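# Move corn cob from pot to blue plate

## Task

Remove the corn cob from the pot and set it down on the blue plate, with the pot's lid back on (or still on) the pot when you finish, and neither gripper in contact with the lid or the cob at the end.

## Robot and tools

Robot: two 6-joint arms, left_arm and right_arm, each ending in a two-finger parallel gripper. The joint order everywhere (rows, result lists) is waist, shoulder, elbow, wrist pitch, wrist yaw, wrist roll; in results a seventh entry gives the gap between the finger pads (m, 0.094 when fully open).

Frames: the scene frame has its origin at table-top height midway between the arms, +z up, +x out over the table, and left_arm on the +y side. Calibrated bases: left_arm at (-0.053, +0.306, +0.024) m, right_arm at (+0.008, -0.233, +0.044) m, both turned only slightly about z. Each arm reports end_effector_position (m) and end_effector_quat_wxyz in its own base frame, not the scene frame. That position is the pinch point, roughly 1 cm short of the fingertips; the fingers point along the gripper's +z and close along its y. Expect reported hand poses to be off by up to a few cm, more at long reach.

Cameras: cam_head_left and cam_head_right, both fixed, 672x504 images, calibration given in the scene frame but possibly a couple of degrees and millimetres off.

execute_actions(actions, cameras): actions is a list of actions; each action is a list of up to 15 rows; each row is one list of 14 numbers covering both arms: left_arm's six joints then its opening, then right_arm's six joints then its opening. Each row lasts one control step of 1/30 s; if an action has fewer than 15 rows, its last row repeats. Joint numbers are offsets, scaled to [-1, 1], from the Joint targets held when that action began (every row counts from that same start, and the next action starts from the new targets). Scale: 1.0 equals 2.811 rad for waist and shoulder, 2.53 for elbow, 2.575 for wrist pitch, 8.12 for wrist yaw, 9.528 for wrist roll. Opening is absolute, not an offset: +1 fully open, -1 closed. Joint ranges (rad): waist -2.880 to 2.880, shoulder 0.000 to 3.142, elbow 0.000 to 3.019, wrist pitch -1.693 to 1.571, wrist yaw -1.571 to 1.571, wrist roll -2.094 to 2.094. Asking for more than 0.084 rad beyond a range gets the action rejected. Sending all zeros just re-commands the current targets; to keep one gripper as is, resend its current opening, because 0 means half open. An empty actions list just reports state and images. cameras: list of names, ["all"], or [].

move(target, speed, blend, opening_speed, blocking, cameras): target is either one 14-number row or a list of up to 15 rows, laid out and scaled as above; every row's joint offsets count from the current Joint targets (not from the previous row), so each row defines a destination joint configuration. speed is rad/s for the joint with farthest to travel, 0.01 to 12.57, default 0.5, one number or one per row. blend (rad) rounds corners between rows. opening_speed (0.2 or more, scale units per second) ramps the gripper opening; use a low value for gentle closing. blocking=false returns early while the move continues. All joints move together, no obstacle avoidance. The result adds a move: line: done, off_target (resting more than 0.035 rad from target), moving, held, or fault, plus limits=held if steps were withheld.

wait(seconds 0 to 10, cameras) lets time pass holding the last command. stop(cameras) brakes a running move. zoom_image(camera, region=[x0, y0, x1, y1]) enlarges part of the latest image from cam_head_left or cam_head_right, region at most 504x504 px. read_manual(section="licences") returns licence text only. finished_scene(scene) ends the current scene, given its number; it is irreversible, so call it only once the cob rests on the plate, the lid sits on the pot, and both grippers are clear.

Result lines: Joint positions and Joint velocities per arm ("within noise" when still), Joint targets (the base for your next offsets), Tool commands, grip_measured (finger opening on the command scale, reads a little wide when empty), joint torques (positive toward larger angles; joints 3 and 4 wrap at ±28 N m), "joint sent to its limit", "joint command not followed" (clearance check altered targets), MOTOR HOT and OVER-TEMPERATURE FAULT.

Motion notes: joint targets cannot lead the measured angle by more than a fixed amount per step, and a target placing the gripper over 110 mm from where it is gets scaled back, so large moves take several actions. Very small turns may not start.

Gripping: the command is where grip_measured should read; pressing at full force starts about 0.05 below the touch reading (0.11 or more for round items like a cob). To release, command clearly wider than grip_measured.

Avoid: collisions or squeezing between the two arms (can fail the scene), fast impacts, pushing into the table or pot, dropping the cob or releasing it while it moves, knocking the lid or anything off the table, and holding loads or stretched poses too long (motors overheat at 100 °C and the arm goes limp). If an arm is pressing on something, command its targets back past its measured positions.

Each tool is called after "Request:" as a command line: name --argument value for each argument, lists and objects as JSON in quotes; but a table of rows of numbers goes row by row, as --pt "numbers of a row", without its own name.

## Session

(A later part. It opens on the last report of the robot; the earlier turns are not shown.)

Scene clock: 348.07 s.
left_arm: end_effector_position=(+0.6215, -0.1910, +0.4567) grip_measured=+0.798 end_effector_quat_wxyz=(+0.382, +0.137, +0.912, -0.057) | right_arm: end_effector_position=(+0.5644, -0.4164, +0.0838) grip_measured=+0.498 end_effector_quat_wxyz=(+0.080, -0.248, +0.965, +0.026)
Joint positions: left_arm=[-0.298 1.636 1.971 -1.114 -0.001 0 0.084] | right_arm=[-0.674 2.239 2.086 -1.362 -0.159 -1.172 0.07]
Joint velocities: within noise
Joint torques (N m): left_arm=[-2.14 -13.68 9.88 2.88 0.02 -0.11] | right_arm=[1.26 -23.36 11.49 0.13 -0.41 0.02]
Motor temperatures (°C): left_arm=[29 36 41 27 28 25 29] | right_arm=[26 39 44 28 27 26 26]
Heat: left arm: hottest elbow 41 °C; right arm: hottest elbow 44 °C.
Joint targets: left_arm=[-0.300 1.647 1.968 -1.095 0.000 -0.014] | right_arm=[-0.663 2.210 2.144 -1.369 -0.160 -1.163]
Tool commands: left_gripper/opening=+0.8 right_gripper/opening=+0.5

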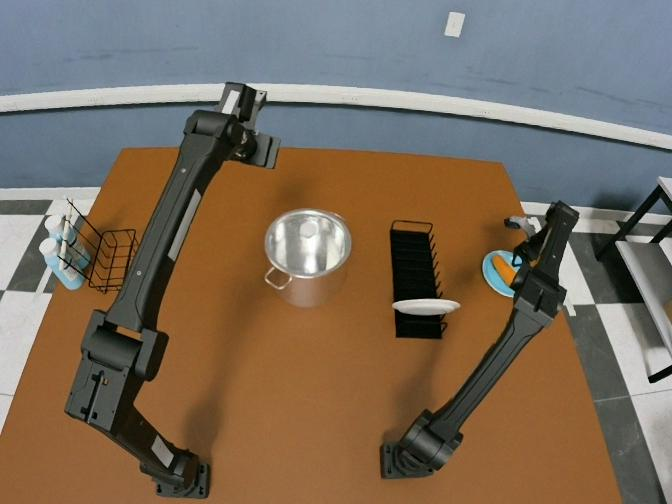

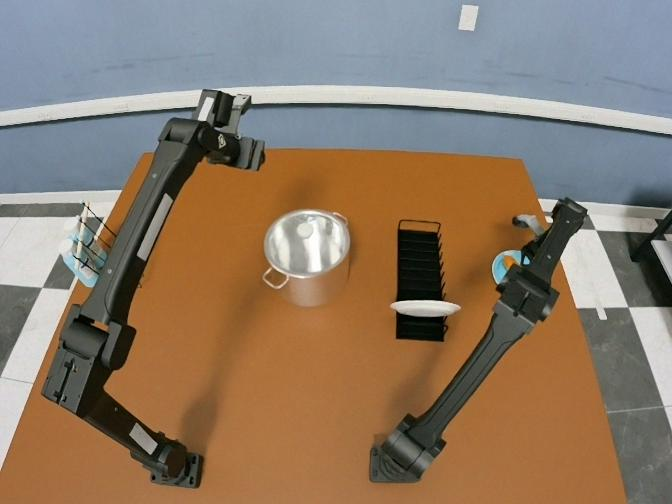

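Request:
move --pt "-0.0651 0.0971 0.0047 -0.0194 0 0.0015 0.6 0 0 0 0 0 0 0.5" --pt "-0.0651 0.0964 -0.0403 0.0214 0 0.0015 0.6 0 0 0 0 0 0 0.5" --pt "-0.0651 0.0978 -0.0688 0.0517 0 0.0015 0.6 0 0 0 0 0 0 0.5" --speed '[0.3,0.2,0.1]' --opening_speed 0.5 --cameras '["cam_head_left","cam_head_right"]'

Request:
zoom_image --camera "cam_head_left" --region '[246, 180, 366, 300]'

Scene clock: 396.87 s.
left_arm: end_effector_position=(+0.6269, -0.3249, +0.2112) grip_measured=+0.602 end_effector_quat_wxyz=(+0.236, +0.229, +0.943, -0.057) | right_arm: end_effector_position=(+0.5644, -0.4164, +0.0838) grip_measured=+0.498 end_effector_quat_wxyz=(+0.080, -0.248, +0.965, +0.026)
Joint positions: left_arm=[-0.478 1.905 1.806 -0.981 -0.001 0 0.075] | right_arm=[-0.674 2.239 2.086 -1.362 -0.159 -1.172 0.07]
Joint torques (N m): left_arm=[-1.85 -17.14 9.14 2.37 0.01 0.07] | right_arm=[1.32 -23.36 11.49 0.13 -0.41 0.03]
Heat: left arm: hottest elbow 40 °C; right arm: hottest elbow 45 °C.
Joint targets: left_arm=[-0.483 1.922 1.794 -0.962 0.000 0.001] | right_arm=[-0.663 2.210 2.144 -1.369 -0.160 -1.163]
move: off_target (right_arm); right_arm: the elbow is farthest, 0.058 rad from its target

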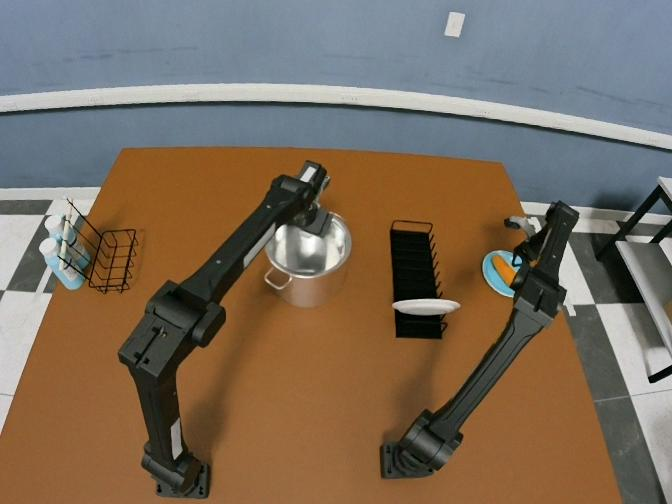

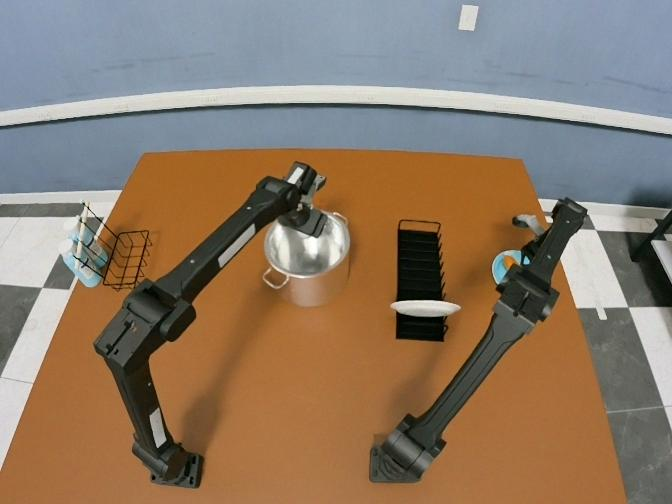

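Scaled by 4.200 from the camera's 672x504 image, which has a finer 960x720 frame.

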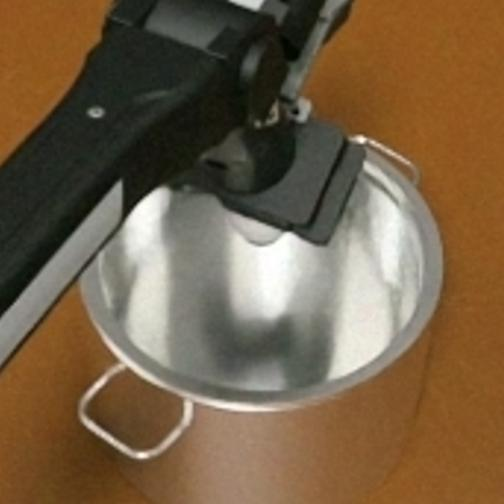

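Request:
move --target '[-0.005,0,0,0,0,0,0.6,0,0,0,0,0,0,0.5]' --speed 0.2

Request:
move --target '[0,0,0,0,0,0,-0.6,0,0,0,0,0,0,0.5]' --opening_speed 0.4

Request:
zoom_image --camera "cam_head_left" --region '[246, 180, 366, 300]'

Request:
zoom_image --camera "cam_head_right" --region '[246, 180, 366, 300]'

Scene clock: 409.80 s.
left_arm: end_effector_position=(+0.6254, -0.3280, +0.2112) grip_measured=+0.602 end_effector_quat_wxyz=(+0.236, +0.232, +0.942, -0.058) | right_arm: end_effector_position=(+0.5644, -0.4164, +0.0838) grip_measured=+0.498 end_effector_quat_wxyz=(+0.080, -0.248, +0.965, +0.026)
Joint positions: left_arm=[-0.483 1.905 1.806 -0.98 -0.001 0 0.075] | right_arm=[-0.674 2.239 2.086 -1.362 -0.159 -1.172 0.07]
Joint torques (N m): left_arm=[-2.73 -16.62 9.14 2.35 0.05 0.05] | right_arm=[1.38 -23.36 11.49 0.13 -0.41 0.02]
Heat: left arm: hottest elbow 40 °C; right arm: hottest elbow 45 °C.
Joint targets: left_arm=[-0.497 1.922 1.794 -0.962 0.000 0.001] | right_arm=[-0.663 2.210 2.144 -1.369 -0.160 -1.163]
move: off_target (right_arm); right_arm: the elbow is farthest, 0.058 rad from its target

Scene clock: 413.00 s.
left_arm: end_effector_position=(+0.6253, -0.3281, +0.2112) grip_measured=-0.123 end_effector_quat_wxyz=(+0.236, +0.232, +0.942, -0.058) | right_arm: end_effector_position=(+0.5644, -0.4164, +0.0838) grip_measured=+0.498 end_effector_quat_wxyz=(+0.080, -0.248, +0.965, +0.026)
Joint positions: left_arm=[-0.483 1.905 1.806 -0.98 0 0 0.041] | right_arm=[-0.674 2.239 2.086 -1.362 -0.159 -1.172 0.07]
Joint torques (N m): left_arm=[-2.55 -16.85 9.13 2.37 -0.01 0.07] | right_arm=[1.32 -23.36 11.49 0.13 -0.41 0.03]
Heat: left arm: hottest elbow 41 °C; right arm: hottest elbow 45 °C.
Joint targets: left_arm=[-0.497 1.922 1.794 -0.962 0.000 0.001] | right_arm=[-0.663 2.210 2.144 -1.369 -0.160 -1.163]
move: off_target (right_arm); right_arm: the elbow is farthest, 0.058 rad from its target

Scaled by 4.200 from the camera's 672x504 image, which has a finer 960x720 frame.

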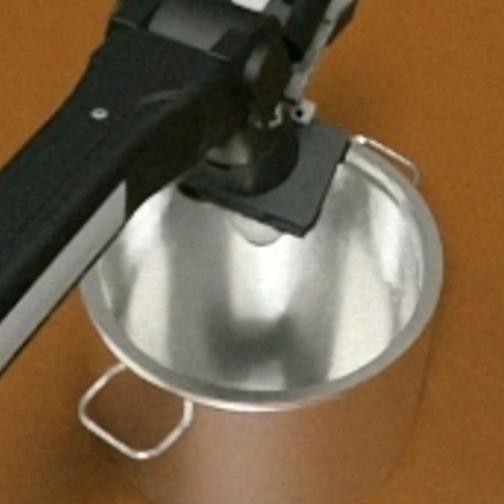

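Scaled by 4.200 from the camera's 672x504 image, which has a finer 960x720 frame.

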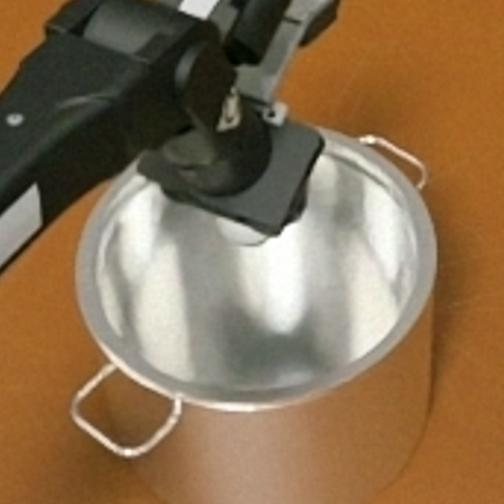

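Request:
move --target '[0,0.0075,0,0,0,0,-0.6,0,0,0,0,0,0,0.5]' --speed 0.1

Request:
zoom_image --camera "cam_head_left" --region '[246, 180, 366, 300]'

Scene clock: 419.80 s.
left_arm: end_effector_position=(+0.6254, -0.3281, +0.2107) grip_measured=-0.123 end_effector_quat_wxyz=(+0.236, +0.232, +0.942, -0.058) | right_arm: end_effector_position=(+0.5644, -0.4164, +0.0838) grip_measured=+0.498 end_effector_quat_wxyz=(+0.080, -0.248, +0.965, +0.026)
Joint positions: left_arm=[-0.483 1.906 1.806 -0.98 0 0 0.041] | right_arm=[-0.674 2.239 2.086 -1.362 -0.159 -1.172 0.07]
Joint torques (N m): left_arm=[-2.78 -15.74 8.98 2.54 0.06 0.04] | right_arm=[1.32 -23.3 11.49 0.13 -0.41 0.02]
Heat: left arm: hottest elbow 41 °C; right arm: hottest elbow 45 °C.
Joint targets: left_arm=[-0.497 1.943 1.794 -0.962 0.000 0.001] | right_arm=[-0.663 2.210 2.144 -1.369 -0.160 -1.163]
move: off_target (left_arm, right_arm); left_arm: the shoulder is farthest, 0.038 rad from its target; right_arm: the elbow is farthest, 0.058 rad from its target

Scaled by 4.200 from the camera's 672x504 image, which has a finer 960x720 frame.

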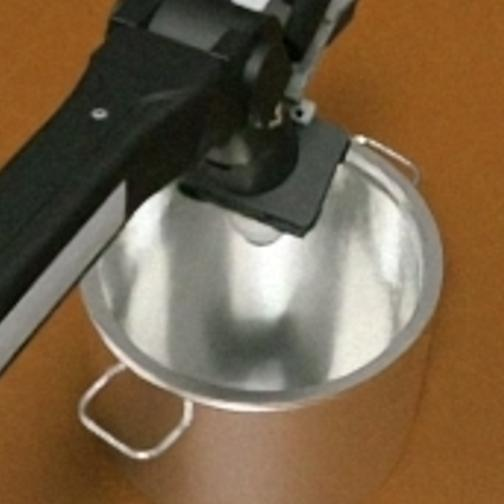

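Request:
move --target '[0,0,0,-0.0155,0,0,-0.6,0,0,0,0,0,0,0.5]' --speed 0.1

Request:
zoom_image --camera "cam_head_left" --region '[246, 180, 366, 300]'

Scene clock: 429.00 s.
left_arm: end_effector_position=(+0.6250, -0.3279, +0.2102) grip_measured=-0.123 end_effector_quat_wxyz=(+0.235, +0.232, +0.942, -0.058) | right_arm: end_effector_position=(+0.5644, -0.4164, +0.0838) grip_measured=+0.498 end_effector_quat_wxyz=(+0.080, -0.248, +0.965, +0.026)
Joint positions: left_arm=[-0.483 1.906 1.806 -0.982 0 0 0.041] | right_arm=[-0.674 2.239 2.086 -1.362 -0.159 -1.172 0.07]
Joint torques (N m): left_arm=[-2.9 -15.5 9.16 0.91 0.06 0.06] | right_arm=[1.32 -23.36 11.49 0.14 -0.41 0.02]
Heat: left arm: hottest elbow 41 °C; right arm: hottest elbow 45 °C.
Joint targets: left_arm=[-0.497 1.943 1.794 -1.002 0.000 0.001] | right_arm=[-0.663 2.210 2.144 -1.369 -0.160 -1.163]
move: off_target (left_arm, right_arm); left_arm: the shoulder is farthest, 0.037 rad from its target; right_arm: the elbow is farthest, 0.058 rad from its target

Scaled by 4.200 from the camera's 672x504 image, which has a finer 960x720 frame.

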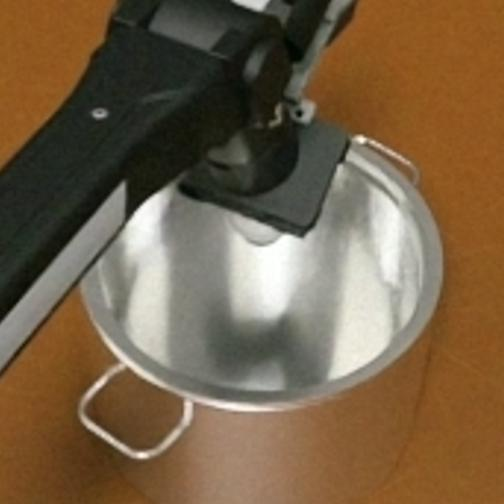

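Request:
move --target '[0,0,0,-0.012,0,0,-0.6,0,0,0,0,0,0,0.5]' --speed 0.1

Request:
zoom_image --camera "cam_head_left" --region '[246, 180, 366, 300]'

Scene clock: 436.07 s.
left_arm: end_effector_position=(+0.6225, -0.3266, +0.2082) grip_measured=-0.123 end_effector_quat_wxyz=(+0.228, +0.232, +0.944, -0.056) | right_arm: end_effector_position=(+0.5644, -0.4164, +0.0838) grip_measured=+0.498 end_effector_quat_wxyz=(+0.080, -0.248, +0.965, +0.026)
Joint positions: left_arm=[-0.483 1.907 1.806 -0.996 0 0 0.041] | right_arm=[-0.674 2.239 2.086 -1.362 -0.159 -1.172 0.07]
Joint torques (N m): left_arm=[-2.67 -15.38 8.96 0.14 0.03 0.06] | right_arm=[1.32 -23.3 11.49 0.13 -0.41 0.02]
Heat: left arm: hottest elbow 41 °C; right arm: hottest elbow 45 °C.
Joint targets: left_arm=[-0.497 1.943 1.794 -1.033 0.000 0.001] | right_arm=[-0.663 2.210 2.144 -1.369 -0.160 -1.163]
move: off_target (left_arm, right_arm); left_arm: the wrist pitch is farthest, 0.037 rad from its target; right_arm: the elbow is farthest, 0.058 rad from its target

Scaled by 4.200 from the camera's 672x504 image, which has a finer 960x720 frame.

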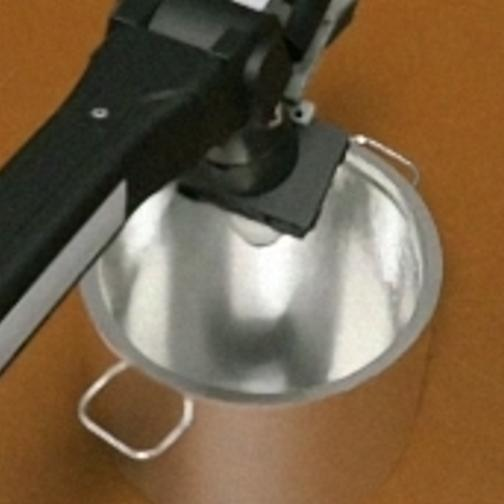

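Request:
zoom_image --camera "cam_head_left" --region '[260, 240, 360, 300]'

Request:
zoom_image --camera "cam_head_right" --region '[260, 240, 360, 300]'

Request:
zoom_image --camera "cam_head_right" --region '[246, 180, 366, 300]'

Scaled by 5.040 from the camera's 672x504 image, which has a finer 960x720 frame.

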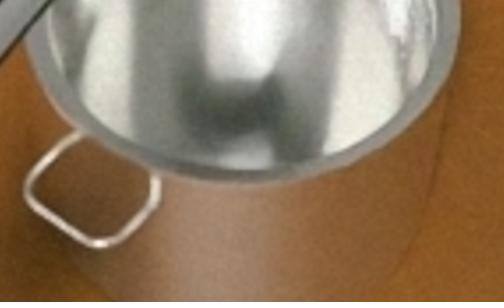

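Scaled by 5.040 from the camera's 672x504 image, which has a finer 960x720 frame.

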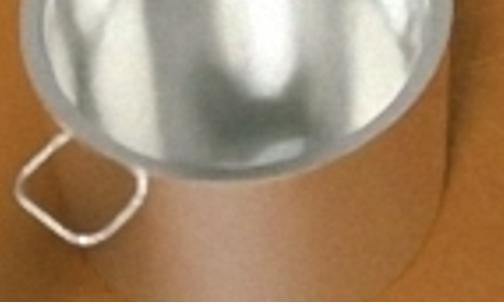

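Scaled by 4.200 from the camera's 672x504 image, which has a finer 960x720 frame.

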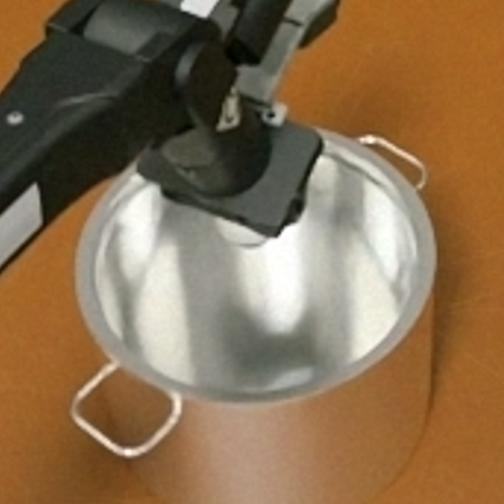

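Request:
move --target '[0,0,0,-0.01,0,0,-0.6,0,0,0,0,0,0,0.5]' --speed 0.1

Request:
zoom_image --camera "cam_head_left" --region '[246, 180, 366, 300]'

Request:
zoom_image --camera "cam_head_left" --region '[260, 240, 360, 300]'

Request:
zoom_image --camera "cam_head_right" --region '[246, 180, 366, 300]'

Scene clock: 453.40 s.
left_arm: end_effector_position=(+0.6209, -0.3258, +0.2073) grip_measured=-0.123 end_effector_quat_wxyz=(+0.224, +0.233, +0.945, -0.055) | right_arm: end_effector_position=(+0.5644, -0.4164, +0.0838) grip_measured=+0.498 end_effector_quat_wxyz=(+0.080, -0.248, +0.965, +0.026)
Joint positions: left_arm=[-0.483 1.907 1.806 -1.004 0 0 0.041] | right_arm=[-0.674 2.239 2.086 -1.362 -0.159 -1.172 0.07]
Joint torques (N m): left_arm=[-2.67 -14.86 8.94 -0.91 0.02 0.06] | right_arm=[1.32 -23.36 11.51 0.13 -0.41 0.03]
Heat: left arm: hottest elbow 41 °C; right arm: hottest elbow 46 °C.
Joint targets: left_arm=[-0.497 1.943 1.794 -1.059 0.000 0.001] | right_arm=[-0.663 2.210 2.144 -1.369 -0.160 -1.163]
move: off_target (left_arm, right_arm); left_arm: the wrist pitch is farthest, 0.055 rad from its target; right_arm: the elbow is farthest, 0.058 rad from its target

Scaled by 4.200 from the camera's 672x504 image, which has a finer 960x720 frame.

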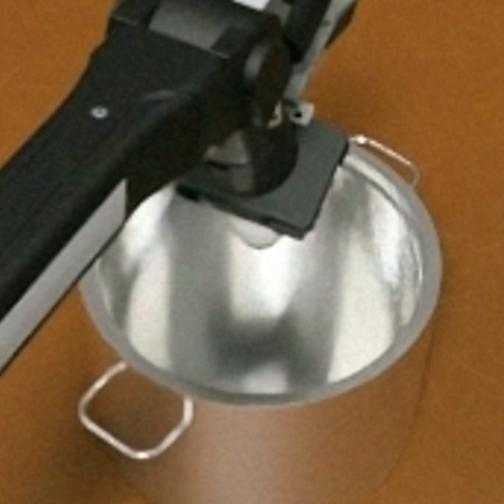

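Scaled by 5.040 from the camera's 672x504 image, which has a finer 960x720 frame.

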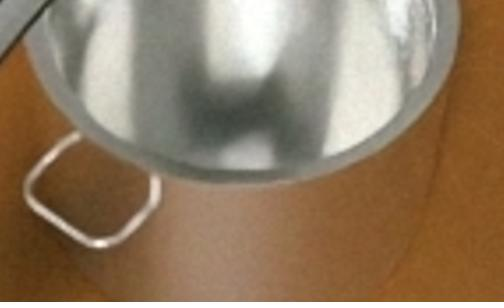

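Scaled by 4.200 from the camera's 672x504 image, which has a finer 960x720 frame.

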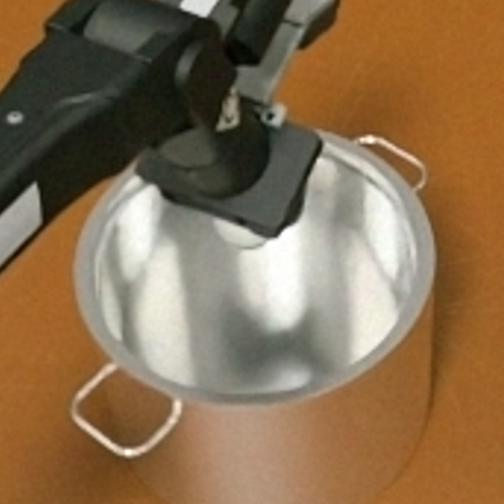

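Request:
move --target '[0,-0.009,0,0.012,0,0,-0.6,0,0,0,0,0,0,0.5]' --speed 0.1

Request:
zoom_image --camera "cam_head_left" --region '[246, 180, 366, 300]'

Scene clock: 461.10 s.
left_arm: end_effector_position=(+0.6210, -0.3258, +0.2073) grip_measured=-0.123 end_effector_quat_wxyz=(+0.224, +0.233, +0.945, -0.055) | right_arm: end_effector_position=(+0.5644, -0.4164, +0.0838) grip_measured=+0.498 end_effector_quat_wxyz=(+0.080, -0.248, +0.965, +0.026)
Joint positions: left_arm=[-0.483 1.907 1.806 -1.004 0 0 0.041] | right_arm=[-0.674 2.239 2.086 -1.362 -0.159 -1.172 0.07]
Joint torques (N m): left_arm=[-2.43 -17.38 9.1 0.53 0.04 0.09] | right_arm=[1.32 -23.36 11.51 0.13 -0.41 0.02]
Heat: left arm: hottest elbow 40 °C; right arm: hottest elbow 46 °C.
Joint targets: left_arm=[-0.497 1.918 1.794 -1.028 0.000 0.001] | right_arm=[-0.663 2.210 2.144 -1.369 -0.160 -1.163]
move: off_target (right_arm); right_arm: the elbow is farthest, 0.058 rad from its target

Scaled by 4.200 from the camera's 672x504 image, which has a finer 960x720 frame.

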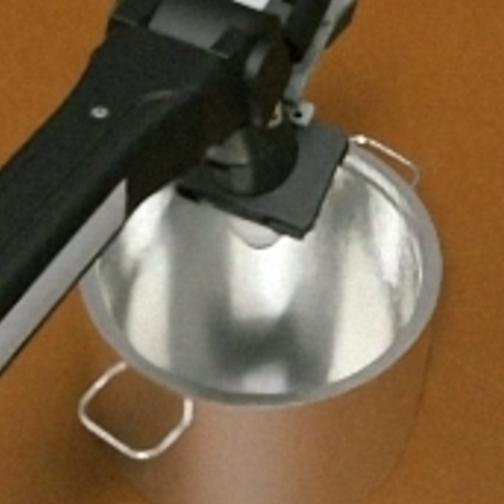

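Request:
move --target '[0,0,0,0,0,0,0.3,0,0,0,0,0,0,0.5]' --opening_speed 0.3

Request:
move --pt "0 -0.006 0.04 -0.024 0 0 0.5 0 0 0 0 0 0 0.5" --pt "0.05 -0.08 0.08 -0.03 0 0 0.6 0 0 0 0 0 0 0.5" --speed '[0.12,0.35]' --cameras '["cam_head_left","cam_head_right"]'

Request:
zoom_image --camera "cam_head_left" --region '[246, 180, 366, 300]'

Request:
zoom_image --camera "cam_head_right" --region '[246, 180, 366, 300]'

Request:
zoom_image --camera "cam_head_left" --region '[260, 240, 360, 300]'

Scene clock: 475.93 s.
left_arm: end_effector_position=(+0.6176, -0.3304, +0.2069) grip_measured=+0.297 end_effector_quat_wxyz=(+0.222, +0.236, +0.944, -0.055) | right_arm: end_effector_position=(+0.5644, -0.4164, +0.0838) grip_measured=+0.498 end_effector_quat_wxyz=(+0.080, -0.248, +0.965, +0.026)
Joint positions: left_arm=[-0.491 1.907 1.806 -1.008 0 0 0.061] | right_arm=[-0.674 2.239 2.086 -1.362 -0.159 -1.172 0.07]
Joint torques (N m): left_arm=[-1.79 -17.32 9.03 0.75 0.01 0.05] | right_arm=[1.32 -23.36 11.51 0.13 -0.41 0.03]
Heat: left arm: hottest elbow 40 °C; right arm: hottest elbow 46 °C.
Joint targets: left_arm=[-0.497 1.918 1.794 -1.028 0.000 0.001] | right_arm=[-0.663 2.210 2.144 -1.369 -0.160 -1.163]
move: off_target (right_arm); right_arm: the elbow is farthest, 0.058 rad from its target

Scene clock: 478.70 s.
left_arm: end_effector_position=(+0.6251, -0.2348, +0.4143) grip_measured=+0.598 end_effector_quat_wxyz=(+0.354, +0.167, +0.918, -0.064) | right_arm: end_effector_position=(+0.5644, -0.4164, +0.0838) grip_measured=+0.498 end_effector_quat_wxyz=(+0.080, -0.248, +0.965, +0.026)
Joint positions: left_arm=[-0.359 1.688 1.947 -1.094 0 0 0.075] | right_arm=[-0.674 2.239 2.086 -1.362 -0.159 -1.172 0.07]
Joint torques (N m): left_arm=[-0.97 -14.86 14.46 1.72 0.04 0.08] | right_arm=[1.32 -23.36 11.49 0.13 -0.41 0.02]
Heat: left arm: hottest elbow 41 °C; right arm: hottest elbow 46 °C.
Joint targets: left_arm=[-0.356 1.693 1.996 -1.105 0.000 0.001] | right_arm=[-0.663 2.210 2.144 -1.369 -0.160 -1.163]
move: off_target (left_arm, right_arm); target 2's new numbers were sent with left_arm's elbow 0.049 rad from that target; left_arm: the elbow is farthest, 0.049 rad from its target; right_arm: the elbow is farthest, 0.058 rad from its target

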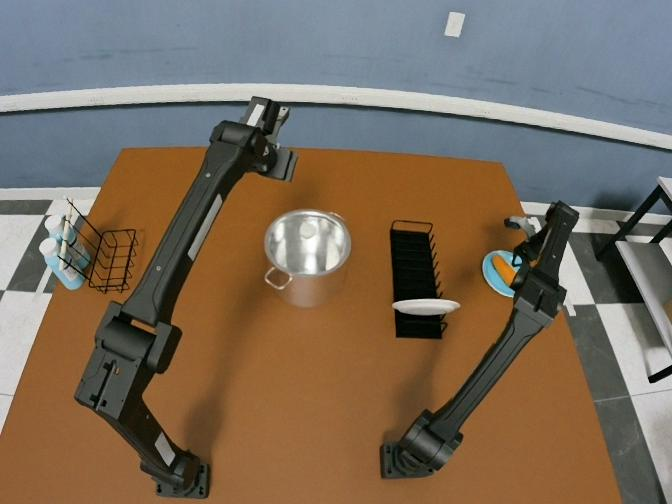

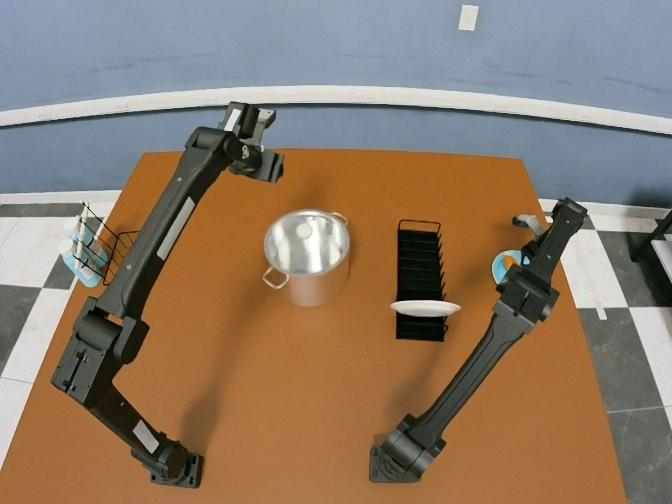

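Scaled by 4.200 from the camera's 672x504 image, which has a finer 960x720 frame.

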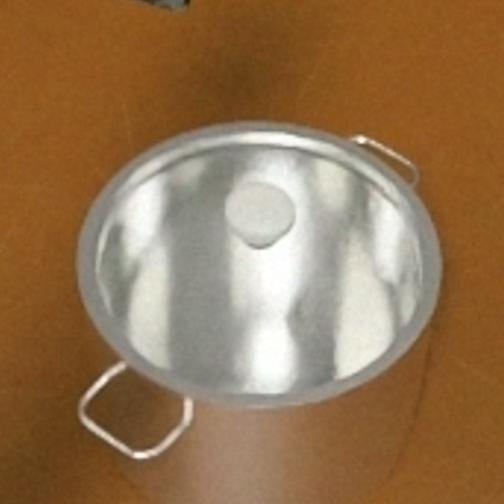

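Scaled by 4.200 from the camera's 672x504 image, which has a finer 960x720 frame.

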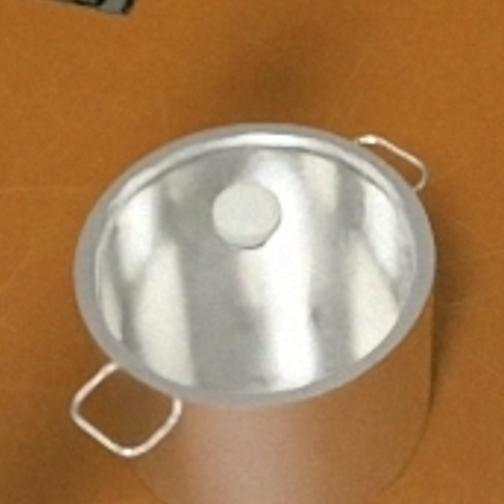

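Scaled by 5.040 from the camera's 672x504 image, which has a finer 960x720 frame.

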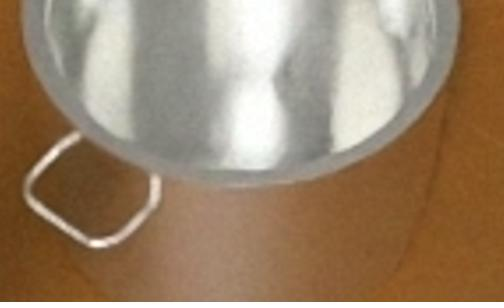

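Request:
finished_scene --scene 2

The scene is finished: the task was done.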